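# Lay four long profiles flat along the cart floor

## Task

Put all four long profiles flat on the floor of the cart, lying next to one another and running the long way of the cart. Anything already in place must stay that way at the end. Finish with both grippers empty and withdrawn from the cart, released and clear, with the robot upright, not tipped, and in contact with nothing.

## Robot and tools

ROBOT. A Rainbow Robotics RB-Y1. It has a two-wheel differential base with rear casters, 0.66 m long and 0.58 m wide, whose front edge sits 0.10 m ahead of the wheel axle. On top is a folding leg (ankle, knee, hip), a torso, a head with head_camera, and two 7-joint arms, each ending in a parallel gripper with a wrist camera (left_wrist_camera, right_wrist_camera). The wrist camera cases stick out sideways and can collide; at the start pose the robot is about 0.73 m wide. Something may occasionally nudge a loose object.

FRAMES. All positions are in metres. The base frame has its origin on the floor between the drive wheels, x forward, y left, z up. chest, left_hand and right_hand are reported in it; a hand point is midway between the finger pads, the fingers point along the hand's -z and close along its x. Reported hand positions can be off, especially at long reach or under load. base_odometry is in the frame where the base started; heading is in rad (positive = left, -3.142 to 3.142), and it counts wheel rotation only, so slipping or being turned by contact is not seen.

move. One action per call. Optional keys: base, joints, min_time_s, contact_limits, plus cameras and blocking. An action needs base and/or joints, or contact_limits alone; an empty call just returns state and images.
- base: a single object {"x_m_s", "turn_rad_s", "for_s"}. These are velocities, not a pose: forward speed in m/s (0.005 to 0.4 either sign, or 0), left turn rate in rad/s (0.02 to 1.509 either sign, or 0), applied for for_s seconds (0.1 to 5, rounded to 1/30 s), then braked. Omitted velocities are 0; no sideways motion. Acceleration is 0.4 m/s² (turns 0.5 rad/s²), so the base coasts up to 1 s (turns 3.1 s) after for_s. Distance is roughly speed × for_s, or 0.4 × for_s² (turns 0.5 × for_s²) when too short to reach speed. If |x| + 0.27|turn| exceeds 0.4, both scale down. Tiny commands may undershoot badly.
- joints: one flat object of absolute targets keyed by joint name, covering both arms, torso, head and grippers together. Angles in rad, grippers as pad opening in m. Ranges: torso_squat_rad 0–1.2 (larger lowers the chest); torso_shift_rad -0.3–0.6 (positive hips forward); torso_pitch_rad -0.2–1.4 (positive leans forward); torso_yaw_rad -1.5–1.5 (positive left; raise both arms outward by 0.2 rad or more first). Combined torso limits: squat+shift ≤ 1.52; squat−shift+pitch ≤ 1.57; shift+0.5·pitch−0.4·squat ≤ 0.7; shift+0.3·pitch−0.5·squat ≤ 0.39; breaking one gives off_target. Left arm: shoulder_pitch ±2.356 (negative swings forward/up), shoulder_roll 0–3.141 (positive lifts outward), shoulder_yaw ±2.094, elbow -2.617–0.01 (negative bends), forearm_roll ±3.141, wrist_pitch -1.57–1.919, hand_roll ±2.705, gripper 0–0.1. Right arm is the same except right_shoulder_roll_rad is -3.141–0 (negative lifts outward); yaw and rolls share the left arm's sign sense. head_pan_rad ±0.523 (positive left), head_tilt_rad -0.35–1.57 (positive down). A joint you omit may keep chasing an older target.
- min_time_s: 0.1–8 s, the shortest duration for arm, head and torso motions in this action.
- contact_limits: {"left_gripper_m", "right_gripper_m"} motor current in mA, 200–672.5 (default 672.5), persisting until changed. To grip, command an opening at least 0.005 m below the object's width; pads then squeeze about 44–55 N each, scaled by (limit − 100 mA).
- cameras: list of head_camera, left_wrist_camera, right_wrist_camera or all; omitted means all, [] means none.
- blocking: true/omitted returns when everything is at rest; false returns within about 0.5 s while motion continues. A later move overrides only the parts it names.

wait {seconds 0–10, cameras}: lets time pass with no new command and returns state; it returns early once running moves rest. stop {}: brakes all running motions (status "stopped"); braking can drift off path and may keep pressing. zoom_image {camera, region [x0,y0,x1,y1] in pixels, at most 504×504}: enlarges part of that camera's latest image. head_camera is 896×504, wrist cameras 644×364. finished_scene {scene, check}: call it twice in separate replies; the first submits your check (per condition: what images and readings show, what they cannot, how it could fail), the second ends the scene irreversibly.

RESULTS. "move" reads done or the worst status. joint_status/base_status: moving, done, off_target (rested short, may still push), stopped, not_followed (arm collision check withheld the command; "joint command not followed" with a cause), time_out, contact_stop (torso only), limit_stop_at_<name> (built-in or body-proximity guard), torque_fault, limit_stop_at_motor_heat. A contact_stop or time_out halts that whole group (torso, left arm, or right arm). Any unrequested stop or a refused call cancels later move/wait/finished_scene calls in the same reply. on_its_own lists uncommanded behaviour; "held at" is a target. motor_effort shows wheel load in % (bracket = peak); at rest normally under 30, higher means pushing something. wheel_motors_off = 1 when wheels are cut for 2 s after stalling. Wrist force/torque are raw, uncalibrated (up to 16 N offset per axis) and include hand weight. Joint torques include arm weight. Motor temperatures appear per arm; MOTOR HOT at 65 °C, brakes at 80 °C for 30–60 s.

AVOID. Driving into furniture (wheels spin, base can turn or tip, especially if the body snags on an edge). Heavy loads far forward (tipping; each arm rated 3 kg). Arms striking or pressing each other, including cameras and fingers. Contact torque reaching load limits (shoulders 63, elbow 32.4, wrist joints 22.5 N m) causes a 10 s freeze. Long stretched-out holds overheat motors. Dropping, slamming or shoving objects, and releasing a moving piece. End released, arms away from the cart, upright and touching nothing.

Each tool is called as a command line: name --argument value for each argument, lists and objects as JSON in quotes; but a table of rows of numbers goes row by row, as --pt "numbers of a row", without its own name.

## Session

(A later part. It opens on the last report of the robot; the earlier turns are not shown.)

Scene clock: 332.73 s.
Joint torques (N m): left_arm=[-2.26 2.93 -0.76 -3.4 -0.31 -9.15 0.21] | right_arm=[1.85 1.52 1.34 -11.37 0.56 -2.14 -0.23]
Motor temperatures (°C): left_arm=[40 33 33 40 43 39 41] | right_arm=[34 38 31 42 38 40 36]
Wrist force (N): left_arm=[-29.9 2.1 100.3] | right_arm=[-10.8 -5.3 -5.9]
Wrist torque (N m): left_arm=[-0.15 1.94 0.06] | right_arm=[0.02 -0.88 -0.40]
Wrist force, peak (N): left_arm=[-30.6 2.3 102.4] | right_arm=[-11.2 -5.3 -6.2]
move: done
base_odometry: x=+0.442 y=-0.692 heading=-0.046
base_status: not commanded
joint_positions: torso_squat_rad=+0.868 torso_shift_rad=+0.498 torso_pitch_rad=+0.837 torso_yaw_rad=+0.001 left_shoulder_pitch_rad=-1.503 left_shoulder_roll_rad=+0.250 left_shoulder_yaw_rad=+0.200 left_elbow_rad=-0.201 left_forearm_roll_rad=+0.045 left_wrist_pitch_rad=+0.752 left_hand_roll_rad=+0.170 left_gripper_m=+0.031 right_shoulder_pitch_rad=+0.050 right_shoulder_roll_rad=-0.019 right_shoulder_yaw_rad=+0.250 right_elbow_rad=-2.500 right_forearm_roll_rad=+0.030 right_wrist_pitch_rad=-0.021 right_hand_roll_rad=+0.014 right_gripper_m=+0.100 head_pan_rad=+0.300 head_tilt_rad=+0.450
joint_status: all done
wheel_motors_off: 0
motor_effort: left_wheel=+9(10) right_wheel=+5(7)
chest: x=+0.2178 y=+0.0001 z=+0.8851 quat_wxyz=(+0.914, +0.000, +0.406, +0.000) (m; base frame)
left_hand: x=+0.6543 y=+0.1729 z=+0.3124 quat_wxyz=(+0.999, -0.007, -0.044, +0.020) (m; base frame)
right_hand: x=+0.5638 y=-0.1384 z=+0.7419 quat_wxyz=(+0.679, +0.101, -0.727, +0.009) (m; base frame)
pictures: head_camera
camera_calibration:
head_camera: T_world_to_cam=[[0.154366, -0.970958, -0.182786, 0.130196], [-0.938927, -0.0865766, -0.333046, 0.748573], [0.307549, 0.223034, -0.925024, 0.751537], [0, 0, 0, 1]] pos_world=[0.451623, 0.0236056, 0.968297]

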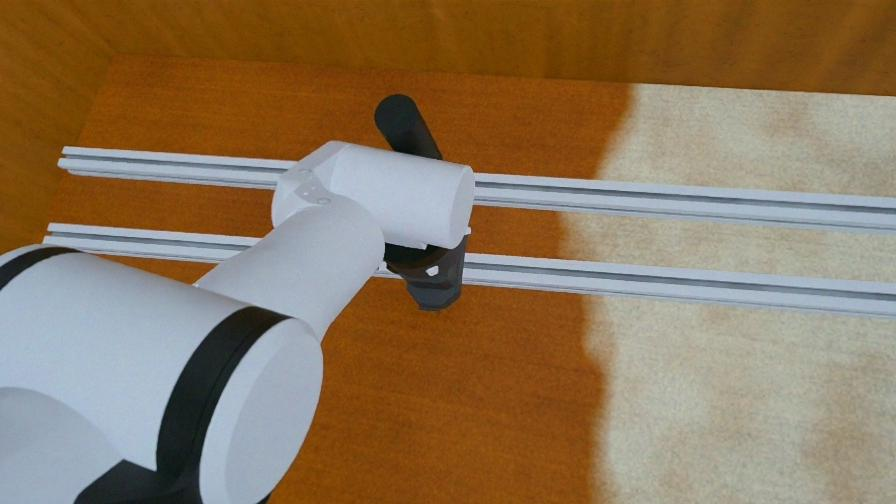

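move --joints '{"torso_squat_rad":0.855}' --min_time_s 0.6 --cameras '[]'

move --joints '{"left_gripper_m":0.055}' --cameras '[]'

move --joints '{"torso_squat_rad":0.4,"torso_shift_rad":0.3}' --cameras '["head_camera"]'

move --joints '{"torso_squat_rad":0.2,"torso_shift_rad":0.1,"torso_pitch_rad":0.5}' --cameras '[]'

move --base '{"turn_rad_s":0.15,"for_s":0.3}' --cameras '[]'

move --base '{"x_m_s":-0.35,"for_s":1.267}' --cameras '["head_camera"]'

move --base '{"turn_rad_s":0.8,"for_s":1.967}' --joints '{"left_shoulder_pitch_rad":-0.85,"left_shoulder_roll_rad":0.07,"left_shoulder_yaw_rad":0.3,"left_elbow_rad":-0.7,"left_forearm_roll_rad":0,"left_wrist_pitch_rad":-0.3,"left_hand_roll_rad":-1.57,"left_gripper_m":0.046,"torso_squat_rad":0.6,"torso_shift_rad":0,"torso_pitch_rad":0.35}' --cameras '[]'

Scene clock: 341.33 s.
Joint torques (N m): left_arm=[-13.29 4.27 -0.41 -6.54 -0.34 -5.08 -0.13] | right_arm=[2.14 1.29 1.18 -11.33 0.55 -2.06 -0.2]
Motor temperatures (°C): left_arm=[39 33 33 39 43 41 41] | right_arm=[34 38 31 42 38 40 36]
Wrist force (N): left_arm=[-17.0 -0.9 29.9] | right_arm=[-10.7 -5.3 -6.1]
Wrist torque (N m): left_arm=[-0.15 0.55 0.04] | right_arm=[0.04 -0.87 -0.40]
Wrist force, peak (N): left_arm=[-30.0 1.9 101.0] | right_arm=[-10.9 -5.4 -6.5]
move: done
base_odometry: x=+0.442 y=-0.692 heading=-0.046
base_status: not commanded
joint_positions: torso_squat_rad=+0.855 torso_shift_rad=+0.499 torso_pitch_rad=+0.840 torso_yaw_rad=+0.000 left_shoulder_pitch_rad=-1.501 left_shoulder_roll_rad=+0.250 left_shoulder_yaw_rad=+0.200 left_elbow_rad=-0.200 left_forearm_roll_rad=+0.045 left_wrist_pitch_rad=+0.751 left_hand_roll_rad=+0.170 left_gripper_m=+0.031 right_shoulder_pitch_rad=+0.050 right_shoulder_roll_rad=-0.019 right_shoulder_yaw_rad=+0.250 right_elbow_rad=-2.500 right_forearm_roll_rad=+0.030 right_wrist_pitch_rad=-0.021 right_hand_roll_rad=+0.014 right_gripper_m=+0.100 head_pan_rad=+0.300 head_tilt_rad=+0.450
joint_status: all done
wheel_motors_off: 0
motor_effort: left_wheel=+10(11) right_wheel=+5(8)
chest: x=+0.2223 y=+0.0001 z=+0.8903 quat_wxyz=(+0.913, +0.000, +0.408, +0.000) (m; base frame)
left_hand: x=+0.6552 y=+0.1731 z=+0.3151 quat_wxyz=(+0.999, -0.007, -0.041, +0.020) (m; base frame)
right_hand: x=+0.5679 y=-0.1385 z=+0.7461 quat_wxyz=(+0.680, +0.101, -0.726, +0.009) (m; base frame)
pictures: none
No camera images: "cameras" was empty.

Scene clock: 342.07 s.
Joint torques (N m): left_arm=[-15.88 4.34 -1.4 -5.44 -0.03 -0.37 0.33] | right_arm=[1.89 0.74 1.76 -11.42 0.49 -2.18 -0.15]
Motor temperatures (°C): left_arm=[39 33 33 39 43 41 41] | right_arm=[34 38 31 42 38 40 36]
Wrist force (N): left_arm=[-1.3 -0.1 -9.5] | right_arm=[-10.8 -5.3 -6.1]
Wrist torque (N m): left_arm=[-0.24 -0.20 0.24] | right_arm=[0.03 -0.90 -0.42]
Wrist force, peak (N): left_arm=[-17.5 -0.7 29.9] | right_arm=[-11.1 -5.3 -6.2]
move: done
base_odometry: x=+0.442 y=-0.692 heading=-0.046
base_status: not commanded
joint_positions: torso_squat_rad=+0.855 torso_shift_rad=+0.500 torso_pitch_rad=+0.841 torso_yaw_rad=+0.000 left_shoulder_pitch_rad=-1.500 left_shoulder_roll_rad=+0.250 left_shoulder_yaw_rad=+0.200 left_elbow_rad=-0.200 left_forearm_roll_rad=+0.045 left_wrist_pitch_rad=+0.750 left_hand_roll_rad=+0.170 left_gripper_m=+0.055 right_shoulder_pitch_rad=+0.050 right_shoulder_roll_rad=-0.019 right_shoulder_yaw_rad=+0.250 right_elbow_rad=-2.500 right_forearm_roll_rad=+0.030 right_wrist_pitch_rad=-0.021 right_hand_roll_rad=+0.014 right_gripper_m=+0.100 head_pan_rad=+0.300 head_tilt_rad=+0.450
joint_status: all done
wheel_motors_off: 0
motor_effort: left_wheel=+5(10) right_wheel=+3(8)
chest: x=+0.2228 y=+0.0002 z=+0.8900 quat_wxyz=(+0.913, +0.000, +0.408, +0.000) (m; base frame)
left_hand: x=+0.6552 y=+0.1732 z=+0.3141 quat_wxyz=(+0.999, -0.007, -0.041, +0.020) (m; base frame)
right_hand: x=+0.5682 y=-0.1385 z=+0.7455 quat_wxyz=(+0.681, +0.101, -0.726, +0.009) (m; base frame)
pictures: none
No camera images: "cameras" was empty.

Scene clock: 344.47 s.
Joint torques (N m): left_arm=[-16.76 3.71 -0.22 -5.54 -0.18 -0.37 -0.01] | right_arm=[2.37 1.12 1.47 -11.34 0.41 -2.1 -0.23]
Motor temperatures (°C): left_arm=[39 33 33 39 43 41 41] | right_arm=[34 38 31 42 38 40 36]
Wrist force (N): left_arm=[-1.1 0.3 -9.3] | right_arm=[-11.0 -5.1 -6.2]
Wrist torque (N m): left_arm=[-0.28 -0.17 0.27] | right_arm=[-0.05 -0.87 -0.38]
Wrist force, peak (N): left_arm=[-1.6 0.2 -10.1] | right_arm=[-11.3 -5.6 -6.4]
move: done
base_odometry: x=+0.442 y=-0.692 heading=-0.046
base_status: not commanded
joint_positions: torso_squat_rad=+0.400 torso_shift_rad=+0.300 torso_pitch_rad=+0.841 torso_yaw_rad=+0.000 left_shoulder_pitch_rad=-1.500 left_shoulder_roll_rad=+0.250 left_shoulder_yaw_rad=+0.200 left_elbow_rad=-0.200 left_forearm_roll_rad=+0.045 left_wrist_pitch_rad=+0.750 left_hand_roll_rad=+0.170 left_gripper_m=+0.055 right_shoulder_pitch_rad=+0.050 right_shoulder_roll_rad=-0.019 right_shoulder_yaw_rad=+0.250 right_elbow_rad=-2.500 right_forearm_roll_rad=+0.030 right_wrist_pitch_rad=-0.021 right_hand_roll_rad=+0.014 right_gripper_m=+0.100 head_pan_rad=+0.300 head_tilt_rad=+0.450
joint_status: all done
wheel_motors_off: 0
motor_effort: left_wheel=+3(4) right_wheel=+4(6)
chest: x=+0.1931 y=+0.0002 z=+1.1027 quat_wxyz=(+0.913, +0.000, +0.408, +0.000) (m; base frame)
left_hand: x=+0.6253 y=+0.1732 z=+0.5267 quat_wxyz=(+0.999, -0.007, -0.041, +0.020) (m; base frame)
right_hand: x=+0.5385 y=-0.1385 z=+0.9582 quat_wxyz=(+0.681, +0.101, -0.725, +0.009) (m; base frame)
pictures: head_camera
camera_calibration:
head_camera: T_world_to_cam=[[0.153313, -0.971091, -0.182969, 0.174274], [-0.940379, -0.0864849, -0.328949, 0.793684], [0.303616, 0.222493, -0.926453, 0.962771], [0, 0, 0, 1]] pos_world=[0.427333, 0.0236678, 1.18493]

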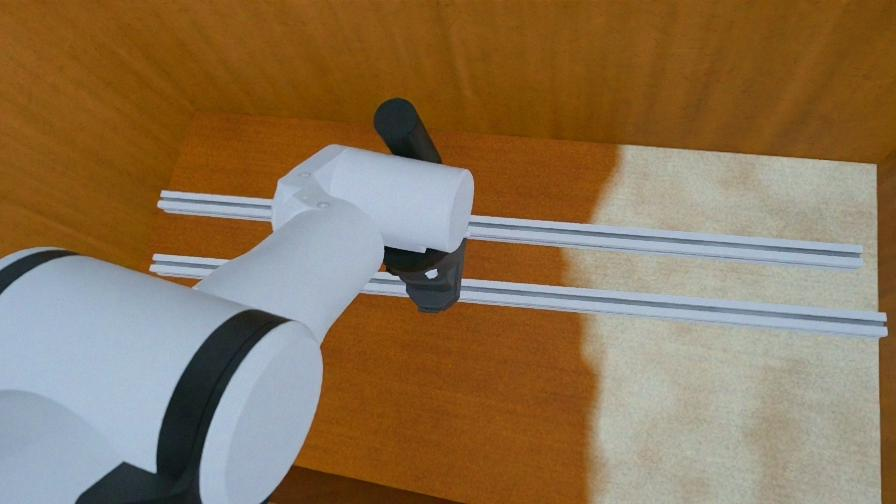

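Scene clock: 346.63 s.
Joint torques (N m): left_arm=[-22.36 5.39 -1.31 -7.56 -0.23 -0.71 0.02] | right_arm=[-2.37 1.37 0.87 -10.87 0.14 -1.98 -0.16]
Motor temperatures (°C): left_arm=[39 33 33 39 43 41 41] | right_arm=[34 38 31 42 38 40 36]
Wrist force (N): left_arm=[-3.1 0.2 -9.0] | right_arm=[-10.1 -4.9 -4.6]
Wrist torque (N m): left_arm=[-0.26 -0.26 0.28] | right_arm=[-0.04 -0.82 -0.40]
Wrist force, peak (N): left_arm=[-1.7 0.0 -10.1] | right_arm=[-11.3 -5.0 -6.5]
move: done
base_odometry: x=+0.442 y=-0.692 heading=-0.046
base_status: not commanded
joint_positions: torso_squat_rad=+0.200 torso_shift_rad=+0.100 torso_pitch_rad=+0.500 torso_yaw_rad=+0.000 left_shoulder_pitch_rad=-1.500 left_shoulder_roll_rad=+0.250 left_shoulder_yaw_rad=+0.200 left_elbow_rad=-0.200 left_forearm_roll_rad=+0.045 left_wrist_pitch_rad=+0.750 left_hand_roll_rad=+0.170 left_gripper_m=+0.055 right_shoulder_pitch_rad=+0.050 right_shoulder_roll_rad=-0.019 right_shoulder_yaw_rad=+0.250 right_elbow_rad=-2.500 right_forearm_roll_rad=+0.030 right_wrist_pitch_rad=-0.021 right_hand_roll_rad=+0.014 right_gripper_m=+0.100 head_pan_rad=+0.300 head_tilt_rad=+0.450
joint_status: all done
wheel_motors_off: 0
motor_effort: left_wheel=+1(4) right_wheel=+5(7)
chest: x=-0.0112 y=+0.0002 z=+1.2347 quat_wxyz=(+0.969, +0.000, +0.247, +0.000) (m; base frame)
left_hand: x=+0.5888 y=+0.1732 z=+0.8364 quat_wxyz=(+0.978, -0.010, -0.210, +0.019) (m; base frame)
right_hand: x=+0.3627 y=-0.1385 z=+1.2140 quat_wxyz=(+0.548, +0.098, -0.830, +0.026) (m; base frame)
pictures: none
No camera images: "cameras" was empty.

Scene clock: 347.60 s.
Joint torques (N m): left_arm=[-22.04 6.38 -1.11 -7.75 -0.26 -0.86 0.15] | right_arm=[-2.16 1.78 1.25 -11.04 0.3 -1.96 -0.02]
Motor temperatures (°C): left_arm=[39 33 33 39 43 41 41] | right_arm=[34 38 31 42 38 40 36]
Wrist force (N): left_arm=[-2.9 0.6 -9.0] | right_arm=[-10.0 -4.6 -4.2]
Wrist torque (N m): left_arm=[-0.32 -0.27 0.29] | right_arm=[-0.05 -0.79 -0.38]
Wrist force, peak (N): left_arm=[-3.5 0.8 -9.0] | right_arm=[-10.2 -5.0 -4.3]
move: done
base_odometry: x=+0.442 y=-0.692 heading=-0.003
base_status: done (sent for 0.3 of 0.3 s)
joint_positions: torso_squat_rad=+0.200 torso_shift_rad=+0.100 torso_pitch_rad=+0.500 torso_yaw_rad=+0.000 left_shoulder_pitch_rad=-1.500 left_shoulder_roll_rad=+0.250 left_shoulder_yaw_rad=+0.200 left_elbow_rad=-0.200 left_forearm_roll_rad=+0.045 left_wrist_pitch_rad=+0.750 left_hand_roll_rad=+0.170 left_gripper_m=+0.055 right_shoulder_pitch_rad=+0.050 right_shoulder_roll_rad=-0.019 right_shoulder_yaw_rad=+0.250 right_elbow_rad=-2.500 right_forearm_roll_rad=+0.030 right_wrist_pitch_rad=-0.021 right_hand_roll_rad=+0.014 right_gripper_m=+0.100 head_pan_rad=+0.300 head_tilt_rad=+0.450
joint_status: not commanded
wheel_motors_off: 0
motor_effort: left_wheel=-16(25) right_wheel=+19(38)
chest: x=-0.0112 y=+0.0002 z=+1.2347 quat_wxyz=(+0.969, +0.000, +0.247, +0.000) (m; base frame)
left_hand: x=+0.5888 y=+0.1732 z=+0.8363 quat_wxyz=(+0.978, -0.010, -0.209, +0.019) (m; base frame)
right_hand: x=+0.3627 y=-0.1385 z=+1.2140 quat_wxyz=(+0.548, +0.098, -0.830, +0.026) (m; base frame)
pictures: none
No camera images: "cameras" was empty.

Scene clock: 350.30 s.
Joint torques (N m): left_arm=[-22.24 5.95 -0.83 -7.47 -0.31 -0.88 -0.16] | right_arm=[-2.07 1.68 0.87 -10.85 0.5 -1.94 -0.03]
Motor temperatures (°C): left_arm=[39 33 33 39 43 41 41] | right_arm=[34 38 31 42 38 40 36]
Wrist force (N): left_arm=[-3.3 0.0 -9.3] | right_arm=[-10.2 -5.1 -4.2]
Wrist torque (N m): left_arm=[-0.23 -0.28 0.30] | right_arm=[-0.02 -0.82 -0.39]
Wrist force, peak (N): left_arm=[-3.2 0.2 -9.4] | right_arm=[-10.4 -5.0 -4.5]
move: done
base_odometry: x=-0.002 y=-0.691 heading=-0.004
base_status: done (sent for 1.27 of 1.27 s)
joint_positions: torso_squat_rad=+0.200 torso_shift_rad=+0.100 torso_pitch_rad=+0.500 torso_yaw_rad=+0.000 left_shoulder_pitch_rad=-1.500 left_shoulder_roll_rad=+0.250 left_shoulder_yaw_rad=+0.200 left_elbow_rad=-0.200 left_forearm_roll_rad=+0.045 left_wrist_pitch_rad=+0.750 left_hand_roll_rad=+0.170 left_gripper_m=+0.055 right_shoulder_pitch_rad=+0.050 right_shoulder_roll_rad=-0.019 right_shoulder_yaw_rad=+0.250 right_elbow_rad=-2.500 right_forearm_roll_rad=+0.030 right_wrist_pitch_rad=-0.021 right_hand_roll_rad=+0.014 right_gripper_m=+0.100 head_pan_rad=+0.300 head_tilt_rad=+0.450
joint_status: not commanded
wheel_motors_off: 0
motor_effort: left_wheel=-18(45) right_wheel=+21(37)
chest: x=-0.0112 y=+0.0002 z=+1.2347 quat_wxyz=(+0.969, +0.000, +0.247, +0.000) (m; base frame)
left_hand: x=+0.5887 y=+0.1732 z=+0.8363 quat_wxyz=(+0.978, -0.010, -0.209, +0.019) (m; base frame)
right_hand: x=+0.3627 y=-0.1385 z=+1.2140 quat_wxyz=(+0.548, +0.098, -0.830, +0.026) (m; base frame)
pictures: head_camera
camera_calibration:
head_camera: T_world_to_cam=[[0.205698, -0.971098, -0.121069, 0.153933], [-0.776178, -0.0865465, -0.624545, 1.01174], [0.596016, 0.222439, -0.771548, 0.959047], [0, 0, 0, 1]] pos_world=[0.182023, 0.0237181, 1.39047]

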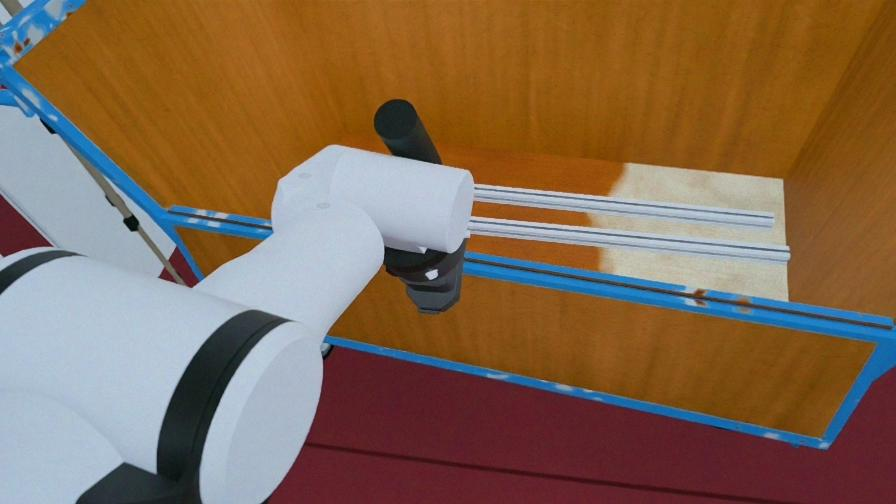

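Scene clock: 354.20 s.
Joint torques (N m): left_arm=[-18.33 2.61 -0.4 -9.08 -0.35 -1.77 0.83] | right_arm=[-4.29 1.65 0.9 -10.57 0.33 -1.89 -0.24]
Motor temperatures (°C): left_arm=[39 33 33 39 43 40 41] | right_arm=[34 38 31 42 38 40 36]
Wrist force (N): left_arm=[-0.6 -5.6 -4.3] | right_arm=[-9.6 -4.4 -3.7]
Wrist torque (N m): left_arm=[0.01 -0.17 0.21] | right_arm=[-0.06 -0.80 -0.38]
Wrist force, peak (N): left_arm=[-4.4 0.1 -9.1] | right_arm=[-10.3 -5.2 -4.2]
move: done
base_odometry: x=-0.002 y=-0.691 heading=+1.569
base_status: done (sent for 1.97 of 1.97 s)
joint_positions: torso_squat_rad=+0.600 torso_shift_rad=+0.000 torso_pitch_rad=+0.350 torso_yaw_rad=+0.000 left_shoulder_pitch_rad=-0.850 left_shoulder_roll_rad=+0.070 left_shoulder_yaw_rad=+0.300 left_elbow_rad=-0.700 left_forearm_roll_rad=+0.000 left_wrist_pitch_rad=-0.300 left_hand_roll_rad=-1.570 left_gripper_m=+0.046 right_shoulder_pitch_rad=+0.050 right_shoulder_roll_rad=-0.019 right_shoulder_yaw_rad=+0.250 right_elbow_rad=-2.500 right_forearm_roll_rad=+0.030 right_wrist_pitch_rad=-0.021 right_hand_roll_rad=+0.014 right_gripper_m=+0.100 head_pan_rad=+0.300 head_tilt_rad=+0.450
joint_status: all done
wheel_motors_off: 0
motor_effort: left_wheel=+2(44) right_wheel=+15(44)
chest: x=-0.1220 y=+0.0003 z=+1.1489 quat_wxyz=(+0.985, +0.000, +0.174, +0.000) (m; base frame)
left_hand: x=+0.5061 y=+0.2092 z=+0.8328 quat_wxyz=(+0.545, +0.460, -0.481, -0.509) (m; base frame)
right_hand: x=+0.2507 y=-0.1384 z=+1.1844 quat_wxyz=(+0.484, +0.095, -0.869, +0.033) (m; base frame)
pictures: none
No camera images: "cameras" was empty.

move --base '{"x_m_s":0.35,"for_s":3.6}' --joints '{"left_shoulder_yaw_rad":0.285}' --cameras '[]'

move --base '{"turn_rad_s":-0.8,"for_s":1.967}' --joints '{"torso_squat_rad":0.9}' --cameras '[]'

move --base '{"x_m_s":0.25,"for_s":1.1}' --joints '{"torso_squat_rad":1.14}' --cameras '["left_wrist_camera"]'

Scene clock: 364.60 s.
Joint torques (N m): left_arm=[-16.88 3.47 -1 -8.76 -0.36 -1.94 0.41] | right_arm=[-3.72 1.83 1.04 -10.43 0.46 -1.73 -0.09]
Motor temperatures (°C): left_arm=[39 33 33 39 43 40 41] | right_arm=[34 38 31 41 38 40 36]
Wrist force (N): left_arm=[-0.4 -5.4 -4.6] | right_arm=[-9.9 -4.5 -3.7]
Wrist torque (N m): left_arm=[0.01 -0.12 0.21] | right_arm=[-0.04 -0.84 -0.36]
Wrist force, peak (N): left_arm=[-0.6 -5.9 -4.9] | right_arm=[-10.2 -4.5 -4.1]
move: done
base_odometry: x=-0.001 y=+0.569 heading=+1.570
base_status: done (sent for 3.6 of 3.6 s)
joint_positions: torso_squat_rad=+0.600 torso_shift_rad=+0.000 torso_pitch_rad=+0.350 torso_yaw_rad=+0.000 left_shoulder_pitch_rad=-0.850 left_shoulder_roll_rad=+0.070 left_shoulder_yaw_rad=+0.285 left_elbow_rad=-0.700 left_forearm_roll_rad=+0.000 left_wrist_pitch_rad=-0.300 left_hand_roll_rad=-1.570 left_gripper_m=+0.046 right_shoulder_pitch_rad=+0.050 right_shoulder_roll_rad=-0.019 right_shoulder_yaw_rad=+0.250 right_elbow_rad=-2.500 right_forearm_roll_rad=+0.030 right_wrist_pitch_rad=-0.021 right_hand_roll_rad=+0.014 right_gripper_m=+0.100 head_pan_rad=+0.300 head_tilt_rad=+0.450
joint_status: all done
wheel_motors_off: 0
motor_effort: left_wheel=+6(41) right_wheel=-9(51)
chest: x=-0.1218 y=+0.0003 z=+1.1489 quat_wxyz=(+0.985, +0.000, +0.174, +0.000) (m; base frame)
left_hand: x=+0.5063 y=+0.2036 z=+0.8330 quat_wxyz=(+0.540, +0.458, -0.483, -0.514) (m; base frame)
right_hand: x=+0.2509 y=-0.1384 z=+1.1843 quat_wxyz=(+0.484, +0.095, -0.869, +0.033) (m; base frame)
pictures: none
No camera images: "cameras" was empty.

Scene clock: 368.50 s.
Joint torques (N m): left_arm=[-17.78 3.07 -0.97 -8.94 -0.33 -1.84 0.46] | right_arm=[-3.93 1.58 1.06 -10.57 0.62 -1.72 -0.34]
Motor temperatures (°C): left_arm=[39 33 33 39 43 40 41] | right_arm=[34 38 31 41 38 40 36]
Wrist force (N): left_arm=[-0.5 -5.6 -4.1] | right_arm=[-9.8 -4.7 -3.5]
Wrist torque (N m): left_arm=[0.06 -0.18 0.18] | right_arm=[-0.02 -0.82 -0.38]
Wrist force, peak (N): left_arm=[-1.1 -6.1 -4.8] | right_arm=[-10.3 -5.0 -3.1]
move: done
base_odometry: x=-0.001 y=+0.569 heading=-0.003
base_status: done (sent for 1.97 of 1.97 s)
joint_positions: torso_squat_rad=+0.900 torso_shift_rad=+0.000 torso_pitch_rad=+0.350 torso_yaw_rad=+0.000 left_shoulder_pitch_rad=-0.850 left_shoulder_roll_rad=+0.070 left_shoulder_yaw_rad=+0.285 left_elbow_rad=-0.700 left_forearm_roll_rad=+0.000 left_wrist_pitch_rad=-0.300 left_hand_roll_rad=-1.570 left_gripper_m=+0.046 right_shoulder_pitch_rad=+0.050 right_shoulder_roll_rad=-0.019 right_shoulder_yaw_rad=+0.250 right_elbow_rad=-2.500 right_forearm_roll_rad=+0.030 right_wrist_pitch_rad=-0.021 right_hand_roll_rad=+0.014 right_gripper_m=+0.100 head_pan_rad=+0.300 head_tilt_rad=+0.450
joint_status: all done
wheel_motors_off: 0
motor_effort: left_wheel=+13(38) right_wheel=+2(43)
chest: x=-0.1219 y=+0.0003 z=+1.0063 quat_wxyz=(+0.985, +0.000, +0.174, +0.000) (m; base frame)
left_hand: x=+0.5063 y=+0.2036 z=+0.6904 quat_wxyz=(+0.540, +0.458, -0.483, -0.514) (m; base frame)
right_hand: x=+0.2508 y=-0.1384 z=+1.0418 quat_wxyz=(+0.484, +0.095, -0.869, +0.033) (m; base frame)
pictures: none
No camera images: "cameras" was empty.

Scene clock: 370.57 s.
Joint torques (N m): left_arm=[-16.97 3.29 -1.26 -8.97 -0.29 -1.79 0.69] | right_arm=[-4.11 1.48 0.6 -10.67 0.19 -1.79 -0.18]
Motor temperatures (°C): left_arm=[39 33 33 40 43 40 41] | right_arm=[34 38 31 41 38 40 36]
Wrist force (N): left_arm=[-0.8 -5.6 -4.4] | right_arm=[-9.5 -4.2 -3.5]
Wrist torque (N m): left_arm=[0.00 -0.24 0.23] | right_arm=[-0.08 -0.78 -0.37]
Wrist force, peak (N): left_arm=[-1.0 -5.9 -5.1] | right_arm=[-10.2 -4.6 -3.9]
move: done
base_odometry: x=+0.274 y=+0.568 heading=-0.003
base_status: done (sent for 1.1 of 1.1 s)
joint_positions: torso_squat_rad=+1.140 torso_shift_rad=+0.000 torso_pitch_rad=+0.350 torso_yaw_rad=+0.000 left_shoulder_pitch_rad=-0.850 left_shoulder_roll_rad=+0.070 left_shoulder_yaw_rad=+0.285 left_elbow_rad=-0.700 left_forearm_roll_rad=+0.000 left_wrist_pitch_rad=-0.300 left_hand_roll_rad=-1.570 left_gripper_m=+0.046 right_shoulder_pitch_rad=+0.050 right_shoulder_roll_rad=-0.019 right_shoulder_yaw_rad=+0.250 right_elbow_rad=-2.500 right_forearm_roll_rad=+0.030 right_wrist_pitch_rad=-0.021 right_hand_roll_rad=+0.014 right_gripper_m=+0.100 head_pan_rad=+0.300 head_tilt_rad=+0.450
joint_status: all done
wheel_motors_off: 0
motor_effort: left_wheel=-9(47) right_wheel=+5(43)
chest: x=-0.1218 y=+0.0003 z=+0.8635 quat_wxyz=(+0.985, +0.000, +0.174, +0.000) (m; base frame)
left_hand: x=+0.5063 y=+0.2036 z=+0.5475 quat_wxyz=(+0.540, +0.458, -0.483, -0.515) (m; base frame)
right_hand: x=+0.2509 y=-0.1384 z=+0.8988 quat_wxyz=(+0.484, +0.095, -0.869, +0.033) (m; base frame)
pictures: left_wrist_camera
camera_calibration:
left_wrist_camera: T_world_to_cam=[[-0.0274761, -0.996838, 0.074559, 0.175398], [-0.572532, -0.0454484, -0.818622, 0.779288], [0.819422, -0.06518, -0.569473, -0.0110189], [0, 0, 0, 1]] pos_world=[0.460016, 0.209543, 0.61859]

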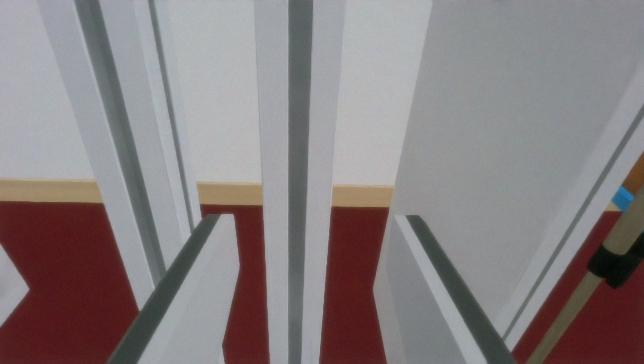

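move --base '{"x_m_s":0.15,"for_s":0.3}' --joints '{"left_shoulder_yaw_rad":0.305}' --cameras '["left_wrist_camera"]'

Scene clock: 373.73 s.
Joint torques (N m): left_arm=[-16.64 3.82 0.28 -9.02 -0.33 -1.86 0.52] | right_arm=[-3.47 1.66 1.06 -10.58 0.43 -1.96 -0.13]
Motor temperatures (°C): left_arm=[39 33 33 40 43 40 41] | right_arm=[34 38 31 41 38 40 36]
Wrist force (N): left_arm=[-0.6 -5.5 -4.7] | right_arm=[-9.3 -4.7 -3.5]
Wrist torque (N m): left_arm=[0.02 -0.23 0.22] | right_arm=[-0.04 -0.78 -0.37]
Wrist force, peak (N): left_arm=[-0.8 -6.1 -5.2] | right_arm=[-10.2 -4.7 -4.1]
move: done
base_odometry: x=+0.310 y=+0.568 heading=-0.004
base_status: done (sent for 0.3 of 0.3 s)
joint_positions: torso_squat_rad=+1.140 torso_shift_rad=+0.000 torso_pitch_rad=+0.350 torso_yaw_rad=+0.000 left_shoulder_pitch_rad=-0.850 left_shoulder_roll_rad=+0.070 left_shoulder_yaw_rad=+0.305 left_elbow_rad=-0.700 left_forearm_roll_rad=+0.000 left_wrist_pitch_rad=-0.300 left_hand_roll_rad=-1.570 left_gripper_m=+0.046 right_shoulder_pitch_rad=+0.050 right_shoulder_roll_rad=-0.019 right_shoulder_yaw_rad=+0.250 right_elbow_rad=-2.500 right_forearm_roll_rad=+0.030 right_wrist_pitch_rad=-0.021 right_hand_roll_rad=+0.014 right_gripper_m=+0.100 head_pan_rad=+0.300 head_tilt_rad=+0.450
joint_status: all done
wheel_motors_off: 0
motor_effort: left_wheel=-4(20) right_wheel=+2(37)
chest: x=-0.1218 y=+0.0003 z=+0.8635 quat_wxyz=(+0.985, +0.000, +0.174, +0.000) (m; base frame)
left_hand: x=+0.5062 y=+0.2108 z=+0.5471 quat_wxyz=(+0.547, +0.460, -0.481, -0.508) (m; base frame)
right_hand: x=+0.2510 y=-0.1384 z=+0.8988 quat_wxyz=(+0.484, +0.095, -0.869, +0.033) (m; base frame)
pictures: left_wrist_camera
camera_calibration:
left_wrist_camera: T_world_to_cam=[[-0.00970213, -0.996472, 0.0833622, 0.168734], [-0.572321, -0.0628275, -0.81762, 0.782204], [0.819972, -0.0556426, -0.569692, -0.0128957], [0, 0, 0, 1]] pos_world=[0.459883, 0.216565, 0.618133]

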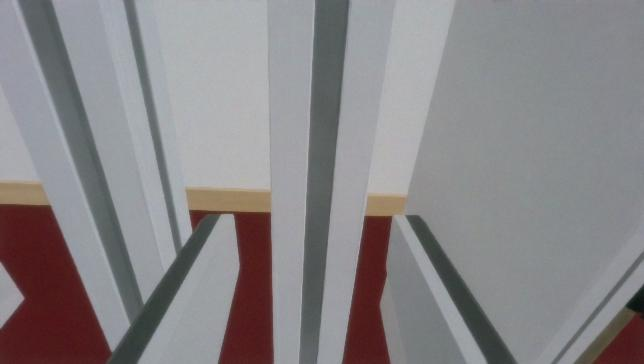

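move --base '{"x_m_s":0.15,"for_s":0.2}' --cameras '["left_wrist_camera"]'

Scene clock: 376.83 s.
Joint torques (N m): left_arm=[-17.15 4.03 -0.12 -8.99 -0.37 -1.86 0.68] | right_arm=[-3.41 1.35 0.97 -10.3 0.22 -1.76 -0.08]
Motor temperatures (°C): left_arm=[39 33 33 40 43 40 41] | right_arm=[34 38 31 41 38 40 36]
Wrist force (N): left_arm=[-0.8 -5.8 -4.1] | right_arm=[-9.6 -4.6 -3.7]
Wrist torque (N m): left_arm=[0.04 -0.24 0.21] | right_arm=[-0.05 -0.79 -0.36]
Wrist force, peak (N): left_arm=[-0.5 -6.2 -5.3] | right_arm=[-10.2 -4.6 -4.1]
move: done
base_odometry: x=+0.326 y=+0.568 heading=-0.004
base_status: done (sent for 0.2 of 0.2 s)
joint_positions: torso_squat_rad=+1.140 torso_shift_rad=+0.000 torso_pitch_rad=+0.350 torso_yaw_rad=+0.000 left_shoulder_pitch_rad=-0.850 left_shoulder_roll_rad=+0.070 left_shoulder_yaw_rad=+0.305 left_elbow_rad=-0.700 left_forearm_roll_rad=+0.000 left_wrist_pitch_rad=-0.300 left_hand_roll_rad=-1.570 left_gripper_m=+0.046 right_shoulder_pitch_rad=+0.050 right_shoulder_roll_rad=-0.019 right_shoulder_yaw_rad=+0.250 right_elbow_rad=-2.500 right_forearm_roll_rad=+0.030 right_wrist_pitch_rad=-0.021 right_hand_roll_rad=+0.014 right_gripper_m=+0.100 head_pan_rad=+0.300 head_tilt_rad=+0.450
joint_status: not commanded
wheel_motors_off: 0
motor_effort: left_wheel=-4(22) right_wheel=+6(39)
chest: x=-0.1218 y=+0.0003 z=+0.8635 quat_wxyz=(+0.985, +0.000, +0.174, +0.000) (m; base frame)
left_hand: x=+0.5062 y=+0.2108 z=+0.5471 quat_wxyz=(+0.547, +0.460, -0.481, -0.508) (m; base frame)
right_hand: x=+0.2509 y=-0.1384 z=+0.8988 quat_wxyz=(+0.484, +0.095, -0.869, +0.033) (m; base frame)
pictures: left_wrist_camera
camera_calibration:
left_wrist_camera: T_world_to_cam=[[-0.00970851, -0.996472, 0.083361, 0.168734], [-0.572248, -0.0628279, -0.817671, 0.782235], [0.820023, -0.0556415, -0.569619, -0.0129105], [0, 0, 0, 1]] pos_world=[0.459857, 0.216566, 0.618191]

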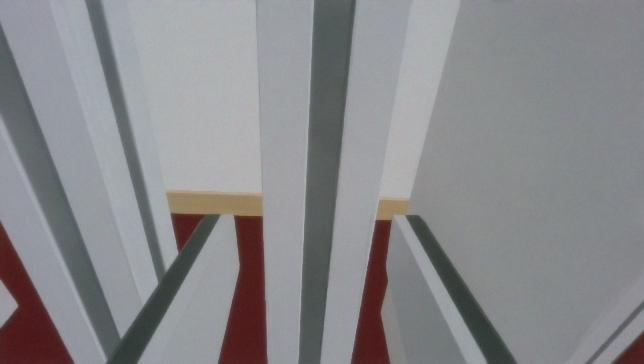

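move --base '{"x_m_s":0.1,"for_s":0.15}' --cameras '["left_wrist_camera"]'

move --joints '{"left_gripper_m":0.01}' --cameras '["left_wrist_camera"]'

move --joints '{"torso_squat_rad":0.97}' --min_time_s 1.2 --cameras '["left_wrist_camera"]'

Scene clock: 385.93 s.
Joint torques (N m): left_arm=[-17.48 3.27 -0.77 -8.57 -0.24 -1.99 0.49] | right_arm=[-3.66 2.06 1.12 -10.35 0.34 -1.82 -0.09]
Motor temperatures (°C): left_arm=[39 33 33 40 43 39 41] | right_arm=[34 38 31 41 38 40 36]
Wrist force (N): left_arm=[-0.9 -6.1 -4.5] | right_arm=[-9.6 -4.5 -3.6]
Wrist torque (N m): left_arm=[0.08 -0.24 0.23] | right_arm=[-0.06 -0.80 -0.38]
Wrist force, peak (N): left_arm=[-0.5 -6.5 -5.0] | right_arm=[-10.0 -4.5 -3.9]
move: done
base_odometry: x=+0.337 y=+0.568 heading=-0.004
base_status: done (sent for 0.17 of 0.17 s)
joint_positions: torso_squat_rad=+1.140 torso_shift_rad=+0.000 torso_pitch_rad=+0.350 torso_yaw_rad=+0.000 left_shoulder_pitch_rad=-0.850 left_shoulder_roll_rad=+0.070 left_shoulder_yaw_rad=+0.305 left_elbow_rad=-0.700 left_forearm_roll_rad=+0.000 left_wrist_pitch_rad=-0.300 left_hand_roll_rad=-1.570 left_gripper_m=+0.046 right_shoulder_pitch_rad=+0.050 right_shoulder_roll_rad=-0.019 right_shoulder_yaw_rad=+0.250 right_elbow_rad=-2.500 right_forearm_roll_rad=+0.030 right_wrist_pitch_rad=-0.021 right_hand_roll_rad=+0.014 right_gripper_m=+0.100 head_pan_rad=+0.300 head_tilt_rad=+0.450
joint_status: not commanded
wheel_motors_off: 0
motor_effort: left_wheel=-3(21) right_wheel=+1(36)
chest: x=-0.1218 y=+0.0003 z=+0.8635 quat_wxyz=(+0.985, +0.000, +0.174, +0.000) (m; base frame)
left_hand: x=+0.5062 y=+0.2108 z=+0.5471 quat_wxyz=(+0.547, +0.460, -0.481, -0.508) (m; base frame)
right_hand: x=+0.2510 y=-0.1384 z=+0.8988 quat_wxyz=(+0.484, +0.095, -0.869, +0.033) (m; base frame)
pictures: left_wrist_camera
camera_calibration:
left_wrist_camera: T_world_to_cam=[[-0.00969839, -0.996472, 0.0833618, 0.168735], [-0.572333, -0.0628284, -0.817611, 0.782197], [0.819964, -0.0556402, -0.569705, -0.0128847], [0, 0, 0, 1]] pos_world=[0.459879, 0.216567, 0.618126]

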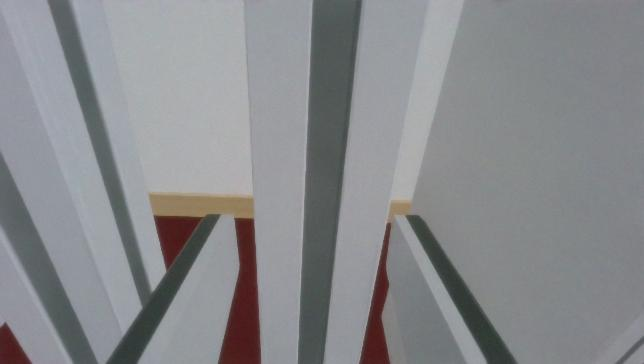

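Scene clock: 386.83 s.
Joint torques (N m): left_arm=[-18.36 3.22 -0.04 -8.73 0.02 -1.61 0.52] | right_arm=[-3.4 1.76 1.13 -10.38 0.46 -1.82 -0.25]
Motor temperatures (°C): left_arm=[39 33 33 40 43 39 41] | right_arm=[34 38 31 41 38 40 36]
Wrist force (N): left_arm=[-1.9 -5.4 -4.4] | right_arm=[-9.7 -4.4 -3.9]
Wrist torque (N m): left_arm=[0.02 -0.17 -0.45] | right_arm=[-0.07 -0.78 -0.38]
Wrist force, peak (N): left_arm=[-3.2 -5.6 -4.3] | right_arm=[-9.9 -4.7 -3.7]
move: off_target
base_odometry: x=+0.337 y=+0.568 heading=-0.004
base_status: not commanded
joint_positions: torso_squat_rad=+1.140 torso_shift_rad=+0.000 torso_pitch_rad=+0.350 torso_yaw_rad=+0.000 left_shoulder_pitch_rad=-0.850 left_shoulder_roll_rad=+0.070 left_shoulder_yaw_rad=+0.305 left_elbow_rad=-0.700 left_forearm_roll_rad=+0.000 left_wrist_pitch_rad=-0.300 left_hand_roll_rad=-1.570 left_gripper_m=+0.031 right_shoulder_pitch_rad=+0.050 right_shoulder_roll_rad=-0.019 right_shoulder_yaw_rad=+0.250 right_elbow_rad=-2.500 right_forearm_roll_rad=+0.030 right_wrist_pitch_rad=-0.021 right_hand_roll_rad=+0.014 right_gripper_m=+0.100 head_pan_rad=+0.300 head_tilt_rad=+0.450
joint_status: left_gripper_m off_target (ended at +0.031, target +0.010)
wheel_motors_off: 0
motor_effort: left_wheel=-4(4) right_wheel=+2(4)
chest: x=-0.1218 y=+0.0003 z=+0.8635 quat_wxyz=(+0.985, +0.000, +0.174, +0.000) (m; base frame)
left_hand: x=+0.5062 y=+0.2109 z=+0.5470 quat_wxyz=(+0.547, +0.460, -0.481, -0.508) (m; base frame)
right_hand: x=+0.2510 y=-0.1384 z=+0.8988 quat_wxyz=(+0.484, +0.095, -0.869, +0.033) (m; base frame)
pictures: left_wrist_camera
camera_calibration:
left_wrist_camera: T_world_to_cam=[[-0.00967732, -0.996486, 0.083204, 0.168871], [-0.572351, -0.0627098, -0.817607, 0.782166], [0.819952, -0.0555341, -0.569733, -0.012884], [0, 0, 0, 1]] pos_world=[0.459872, 0.216611, 0.618113]

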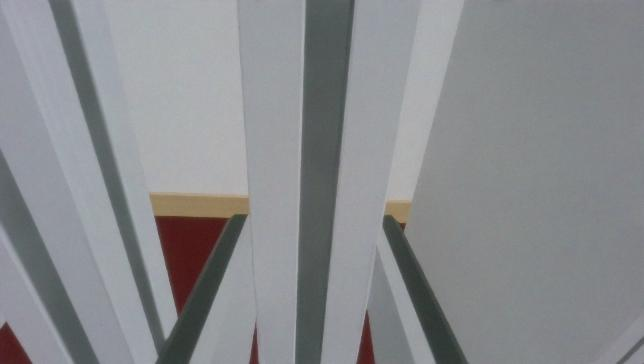

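Scene clock: 388.33 s.
Joint torques (N m): left_arm=[-23.23 3.91 -0.75 -12.81 -0.05 -4.38 0.34] | right_arm=[-3.3 2.14 1.15 -10.43 0.37 -1.85 -0.34]
Motor temperatures (°C): left_arm=[39 33 33 40 43 39 41] | right_arm=[34 38 31 41 38 40 36]
Wrist force (N): left_arm=[-1.0 -14.5 -5.3] | right_arm=[-9.8 -4.6 -3.6]
Wrist torque (N m): left_arm=[-0.19 -0.20 0.17] | right_arm=[-0.03 -0.81 -0.36]
Wrist force, peak (N): left_arm=[-1.0 -16.1 -5.4] | right_arm=[-10.3 -4.9 -3.5]
move: done
base_odometry: x=+0.337 y=+0.568 heading=-0.004
base_status: not commanded
joint_positions: torso_squat_rad=+0.970 torso_shift_rad=+0.000 torso_pitch_rad=+0.351 torso_yaw_rad=+0.000 left_shoulder_pitch_rad=-0.849 left_shoulder_roll_rad=+0.070 left_shoulder_yaw_rad=+0.305 left_elbow_rad=-0.699 left_forearm_roll_rad=+0.000 left_wrist_pitch_rad=-0.299 left_hand_roll_rad=-1.570 left_gripper_m=+0.030 right_shoulder_pitch_rad=+0.050 right_shoulder_roll_rad=-0.019 right_shoulder_yaw_rad=+0.250 right_elbow_rad=-2.500 right_forearm_roll_rad=+0.030 right_wrist_pitch_rad=-0.021 right_hand_roll_rad=+0.014 right_gripper_m=+0.100 head_pan_rad=+0.300 head_tilt_rad=+0.450
joint_status: all done
wheel_motors_off: 0
motor_effort: left_wheel=-4(4) right_wheel=+2(5)
chest: x=-0.1217 y=+0.0003 z=+0.9668 quat_wxyz=(+0.985, +0.000, +0.174, +0.000) (m; base frame)
left_hand: x=+0.5056 y=+0.2110 z=+0.6488 quat_wxyz=(+0.548, +0.459, -0.480, -0.508) (m; base frame)
right_hand: x=+0.2511 y=-0.1384 z=+1.0020 quat_wxyz=(+0.484, +0.095, -0.869, +0.033) (m; base frame)
pictures: left_wrist_camera
camera_calibration:
left_wrist_camera: T_world_to_cam=[[-0.00912627, -0.996479, 0.0833494, 0.160216], [-0.574969, -0.0629665, -0.815749, 0.865189], [0.818124, -0.055368, -0.57237, 0.0482391], [0, 0, 0, 1]] pos_world=[0.459454, 0.2168, 0.720034]

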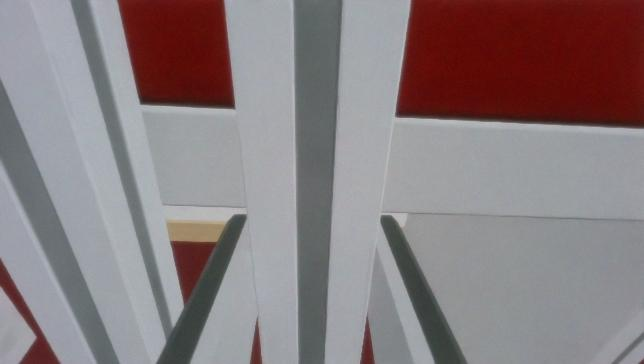

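move --base '{"x_m_s":-0.3,"for_s":1.167}' --cameras '[]'

move --base '{"turn_rad_s":-0.8,"for_s":1.967}' --joints '{"torso_squat_rad":0.8}' --cameras '[]'

move --base '{"x_m_s":0.35,"for_s":3.665}' --joints '{"torso_squat_rad":0.6}' --cameras '[]'

move --base '{"turn_rad_s":0.8,"for_s":1.967}' --joints '{"torso_squat_rad":0.3}' --cameras '["head_camera"]'

move --joints '{"torso_squat_rad":0.2,"torso_shift_rad":0.1,"torso_pitch_rad":0.5,"left_shoulder_pitch_rad":-1.5,"left_shoulder_roll_rad":0.25,"left_shoulder_yaw_rad":0.2,"left_elbow_rad":-0.2,"left_forearm_roll_rad":0.045,"left_wrist_pitch_rad":0.75,"left_hand_roll_rad":0.13}' --min_time_s 3 --cameras '["head_camera"]'

Scene clock: 401.37 s.
Joint torques (N m): left_arm=[-23.7 4.2 -0.33 -12.83 -0.01 -4.38 0.33] | right_arm=[-3.94 1.87 1.04 -10.14 0.52 -1.95 -0.23]
Motor temperatures (°C): left_arm=[40 33 33 41 43 40 41] | right_arm=[34 38 31 41 38 40 36]
Wrist force (N): left_arm=[-0.7 -14.9 -5.7] | right_arm=[-9.8 -4.8 -3.8]
Wrist torque (N m): left_arm=[-0.24 -0.18 0.19] | right_arm=[-0.01 -0.82 -0.35]
Wrist force, peak (N): left_arm=[-0.9 -15.3 -6.6] | right_arm=[-10.3 -4.8 -3.9]
move: done
base_odometry: x=-0.013 y=+0.569 heading=-0.005
base_status: done (sent for 1.17 of 1.17 s)
joint_positions: torso_squat_rad=+0.970 torso_shift_rad=+0.000 torso_pitch_rad=+0.350 torso_yaw_rad=+0.000 left_shoulder_pitch_rad=-0.848 left_shoulder_roll_rad=+0.070 left_shoulder_yaw_rad=+0.305 left_elbow_rad=-0.699 left_forearm_roll_rad=+0.000 left_wrist_pitch_rad=-0.299 left_hand_roll_rad=-1.570 left_gripper_m=+0.030 right_shoulder_pitch_rad=+0.050 right_shoulder_roll_rad=-0.019 right_shoulder_yaw_rad=+0.250 right_elbow_rad=-2.500 right_forearm_roll_rad=+0.030 right_wrist_pitch_rad=-0.021 right_hand_roll_rad=+0.014 right_gripper_m=+0.100 head_pan_rad=+0.300 head_tilt_rad=+0.450
joint_status: not commanded
wheel_motors_off: 0
motor_effort: left_wheel=-10(30) right_wheel=+13(52)
chest: x=-0.1217 y=+0.0003 z=+0.9668 quat_wxyz=(+0.985, +0.000, +0.174, +0.000) (m; base frame)
left_hand: x=+0.5055 y=+0.2111 z=+0.6488 quat_wxyz=(+0.548, +0.459, -0.480, -0.508) (m; base frame)
right_hand: x=+0.2510 y=-0.1384 z=+1.0021 quat_wxyz=(+0.484, +0.095, -0.869, +0.033) (m; base frame)
pictures: none
No camera images: "cameras" was empty.

Scene clock: 405.27 s.
Joint torques (N m): left_arm=[-23.65 4.58 0.01 -12.65 -0.05 -4.21 0.54] | right_arm=[-4.04 1.75 1.02 -10.17 0.41 -1.77 -0.27]
Motor temperatures (°C): left_arm=[40 33 33 41 43 40 41] | right_arm=[34 38 31 41 38 40 36]
Wrist force (N): left_arm=[-1.1 -14.8 -5.5] | right_arm=[-9.7 -4.9 -3.5]
Wrist torque (N m): left_arm=[-0.20 -0.16 0.21] | right_arm=[0.00 -0.81 -0.40]
Wrist force, peak (N): left_arm=[-1.2 -15.6 -5.4] | right_arm=[-10.4 -4.7 -3.6]
move: done
base_odometry: x=-0.013 y=+0.569 heading=-1.577
base_status: done (sent for 1.97 of 1.97 s)
joint_positions: torso_squat_rad=+0.800 torso_shift_rad=+0.000 torso_pitch_rad=+0.351 torso_yaw_rad=+0.000 left_shoulder_pitch_rad=-0.848 left_shoulder_roll_rad=+0.070 left_shoulder_yaw_rad=+0.305 left_elbow_rad=-0.699 left_forearm_roll_rad=+0.000 left_wrist_pitch_rad=-0.299 left_hand_roll_rad=-1.570 left_gripper_m=+0.030 right_shoulder_pitch_rad=+0.050 right_shoulder_roll_rad=-0.019 right_shoulder_yaw_rad=+0.250 right_elbow_rad=-2.500 right_forearm_roll_rad=+0.030 right_wrist_pitch_rad=-0.021 right_hand_roll_rad=+0.014 right_gripper_m=+0.100 head_pan_rad=+0.300 head_tilt_rad=+0.450
joint_status: all done
wheel_motors_off: 0
motor_effort: left_wheel=+13(47) right_wheel=+4(47)
chest: x=-0.1217 y=+0.0003 z=+1.0588 quat_wxyz=(+0.985, +0.000, +0.174, +0.000) (m; base frame)
left_hand: x=+0.5055 y=+0.2111 z=+0.7407 quat_wxyz=(+0.548, +0.459, -0.480, -0.508) (m; base frame)
right_hand: x=+0.2511 y=-0.1384 z=+1.0940 quat_wxyz=(+0.484, +0.095, -0.869, +0.033) (m; base frame)
pictures: none
No camera images: "cameras" was empty.

Scene clock: 410.17 s.
Joint torques (N m): left_arm=[-23.46 4.68 -0.45 -12.81 0.03 -4.32 0.45] | right_arm=[-3.46 1.28 1.1 -10.6 0.45 -1.66 -0.05]
Motor temperatures (°C): left_arm=[40 33 33 42 43 40 41] | right_arm=[34 38 31 41 38 40 36]
Wrist force (N): left_arm=[-0.9 -14.9 -5.3] | right_arm=[-9.8 -4.4 -3.8]
Wrist torque (N m): left_arm=[-0.20 -0.16 0.19] | right_arm=[-0.06 -0.81 -0.37]
Wrist force, peak (N): left_arm=[-1.2 -16.1 -4.8] | right_arm=[-10.1 -4.6 -4.2]
move: done
base_odometry: x=-0.022 y=-0.714 heading=-1.578
base_status: done (sent for 3.67 of 3.67 s)
joint_positions: torso_squat_rad=+0.600 torso_shift_rad=+0.000 torso_pitch_rad=+0.351 torso_yaw_rad=+0.000 left_shoulder_pitch_rad=-0.849 left_shoulder_roll_rad=+0.070 left_shoulder_yaw_rad=+0.305 left_elbow_rad=-0.699 left_forearm_roll_rad=+0.000 left_wrist_pitch_rad=-0.299 left_hand_roll_rad=-1.570 left_gripper_m=+0.030 right_shoulder_pitch_rad=+0.050 right_shoulder_roll_rad=-0.019 right_shoulder_yaw_rad=+0.250 right_elbow_rad=-2.500 right_forearm_roll_rad=+0.030 right_wrist_pitch_rad=-0.021 right_hand_roll_rad=+0.014 right_gripper_m=+0.100 head_pan_rad=+0.300 head_tilt_rad=+0.450
joint_status: all done
wheel_motors_off: 0
motor_effort: left_wheel=-8(45) right_wheel=+6(43)
chest: x=-0.1216 y=+0.0003 z=+1.1489 quat_wxyz=(+0.985, +0.000, +0.174, +0.000) (m; base frame)
left_hand: x=+0.5056 y=+0.2110 z=+0.8308 quat_wxyz=(+0.548, +0.459, -0.480, -0.508) (m; base frame)
right_hand: x=+0.2512 y=-0.1384 z=+1.1840 quat_wxyz=(+0.484, +0.095, -0.869, +0.033) (m; base frame)
pictures: none
No camera images: "cameras" was empty.

Scene clock: 414.10 s.
Joint torques (N m): left_arm=[-22.67 4.11 -0.61 -12.62 0.06 -4.37 0.1] | right_arm=[-3.65 1.12 0.79 -10.09 0.55 -1.81 -0.16]
Motor temperatures (°C): left_arm=[40 33 33 42 43 40 41] | right_arm=[34 38 31 41 38 40 36]
Wrist force (N): left_arm=[-1.0 -14.4 -5.2] | right_arm=[-9.7 -4.6 -3.6]
Wrist torque (N m): left_arm=[-0.21 -0.15 0.19] | right_arm=[-0.07 -0.80 -0.38]
Wrist force, peak (N): left_arm=[-0.3 -15.0 -6.1] | right_arm=[-10.0 -4.9 -3.9]
move: done
base_odometry: x=-0.022 y=-0.714 heading=-0.005
base_status: done (sent for 1.97 of 1.97 s)
joint_positions: torso_squat_rad=+0.300 torso_shift_rad=+0.000 torso_pitch_rad=+0.351 torso_yaw_rad=+0.000 left_shoulder_pitch_rad=-0.849 left_shoulder_roll_rad=+0.070 left_shoulder_yaw_rad=+0.305 left_elbow_rad=-0.699 left_forearm_roll_rad=+0.000 left_wrist_pitch_rad=-0.299 left_hand_roll_rad=-1.570 left_gripper_m=+0.030 right_shoulder_pitch_rad=+0.050 right_shoulder_roll_rad=-0.019 right_shoulder_yaw_rad=+0.250 right_elbow_rad=-2.500 right_forearm_roll_rad=+0.030 right_wrist_pitch_rad=-0.021 right_hand_roll_rad=+0.014 right_gripper_m=+0.100 head_pan_rad=+0.300 head_tilt_rad=+0.450
joint_status: all done
wheel_motors_off: 0
motor_effort: left_wheel=+2(40) right_wheel=+14(41)
chest: x=-0.1216 y=+0.0004 z=+1.2398 quat_wxyz=(+0.985, +0.000, +0.174, +0.000) (m; base frame)
left_hand: x=+0.5056 y=+0.2110 z=+0.9218 quat_wxyz=(+0.548, +0.459, -0.480, -0.508) (m; base frame)
right_hand: x=+0.2511 y=-0.1384 z=+1.2751 quat_wxyz=(+0.484, +0.095, -0.869, +0.033) (m; base frame)
pictures: head_camera
camera_calibration:
head_camera: T_world_to_cam=[[0.221443, -0.97111, -0.0889324, 0.139454], [-0.67458, -0.0866897, -0.733094, 1.07621], [0.704205, 0.222331, -0.674288, 0.921412], [0, 0, 0, 1]] pos_world=[0.0462417, 0.0238625, 1.42266]

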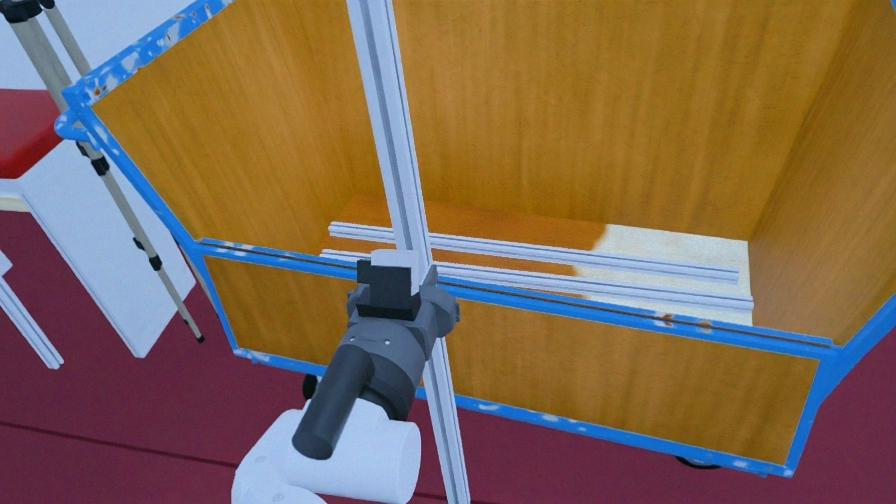

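Scene clock: 417.40 s.
Joint torques (N m): left_arm=[-28.35 8.5 -0.92 -10.32 -0.09 -1.35 0.11] | right_arm=[-1.74 1.32 0.7 -11 0.52 -1.81 -0.03]
Motor temperatures (°C): left_arm=[40 33 33 42 43 40 41] | right_arm=[34 38 31 41 38 40 36]
Wrist force (N): left_arm=[-6.6 0.3 -17.4] | right_arm=[-10.2 -4.6 -4.3]
Wrist torque (N m): left_arm=[-0.32 -0.19 0.26] | right_arm=[-0.05 -0.82 -0.40]
Wrist force, peak (N): left_arm=[-8.1 -0.1 -17.0] | right_arm=[-10.2 -5.1 -4.5]
move: done
base_odometry: x=-0.022 y=-0.714 heading=-0.005
base_status: not commanded
joint_positions: torso_squat_rad=+0.200 torso_shift_rad=+0.100 torso_pitch_rad=+0.501 torso_yaw_rad=+0.000 left_shoulder_pitch_rad=-1.498 left_shoulder_roll_rad=+0.249 left_shoulder_yaw_rad=+0.200 left_elbow_rad=-0.199 left_forearm_roll_rad=+0.045 left_wrist_pitch_rad=+0.750 left_hand_roll_rad=+0.130 left_gripper_m=+0.030 right_shoulder_pitch_rad=+0.050 right_shoulder_roll_rad=-0.019 right_shoulder_yaw_rad=+0.250 right_elbow_rad=-2.500 right_forearm_roll_rad=+0.030 right_wrist_pitch_rad=-0.021 right_hand_roll_rad=+0.014 right_gripper_m=+0.100 head_pan_rad=+0.300 head_tilt_rad=+0.450
joint_status: all done
wheel_motors_off: 0
motor_effort: left_wheel=+2(4) right_wheel=+14(17)
chest: x=-0.0109 y=+0.0004 z=+1.2346 quat_wxyz=(+0.969, +0.000, +0.248, +0.000) (m; base frame)
left_hand: x=+0.5879 y=+0.1733 z=+0.8347 quat_wxyz=(+0.978, -0.006, -0.208, -0.001) (m; base frame)
right_hand: x=+0.3630 y=-0.1384 z=+1.2136 quat_wxyz=(+0.548, +0.097, -0.830, +0.026) (m; base frame)
pictures: head_camera
camera_calibration:
head_camera: T_world_to_cam=[[0.205639, -0.971114, -0.12104, 0.153925], [-0.776605, -0.0866753, -0.623997, 1.01125], [0.595481, 0.222318, -0.771995, 0.959304], [0, 0, 0, 1]] pos_world=[0.18244, 0.0238582, 1.39023]

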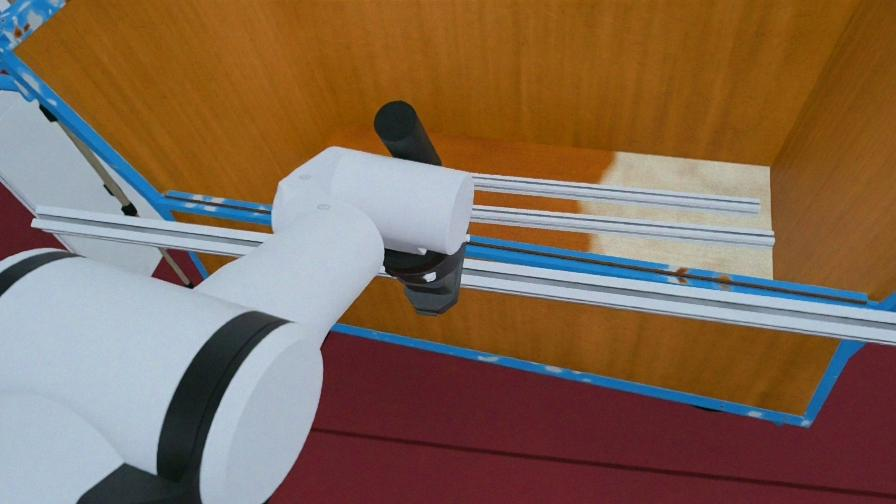

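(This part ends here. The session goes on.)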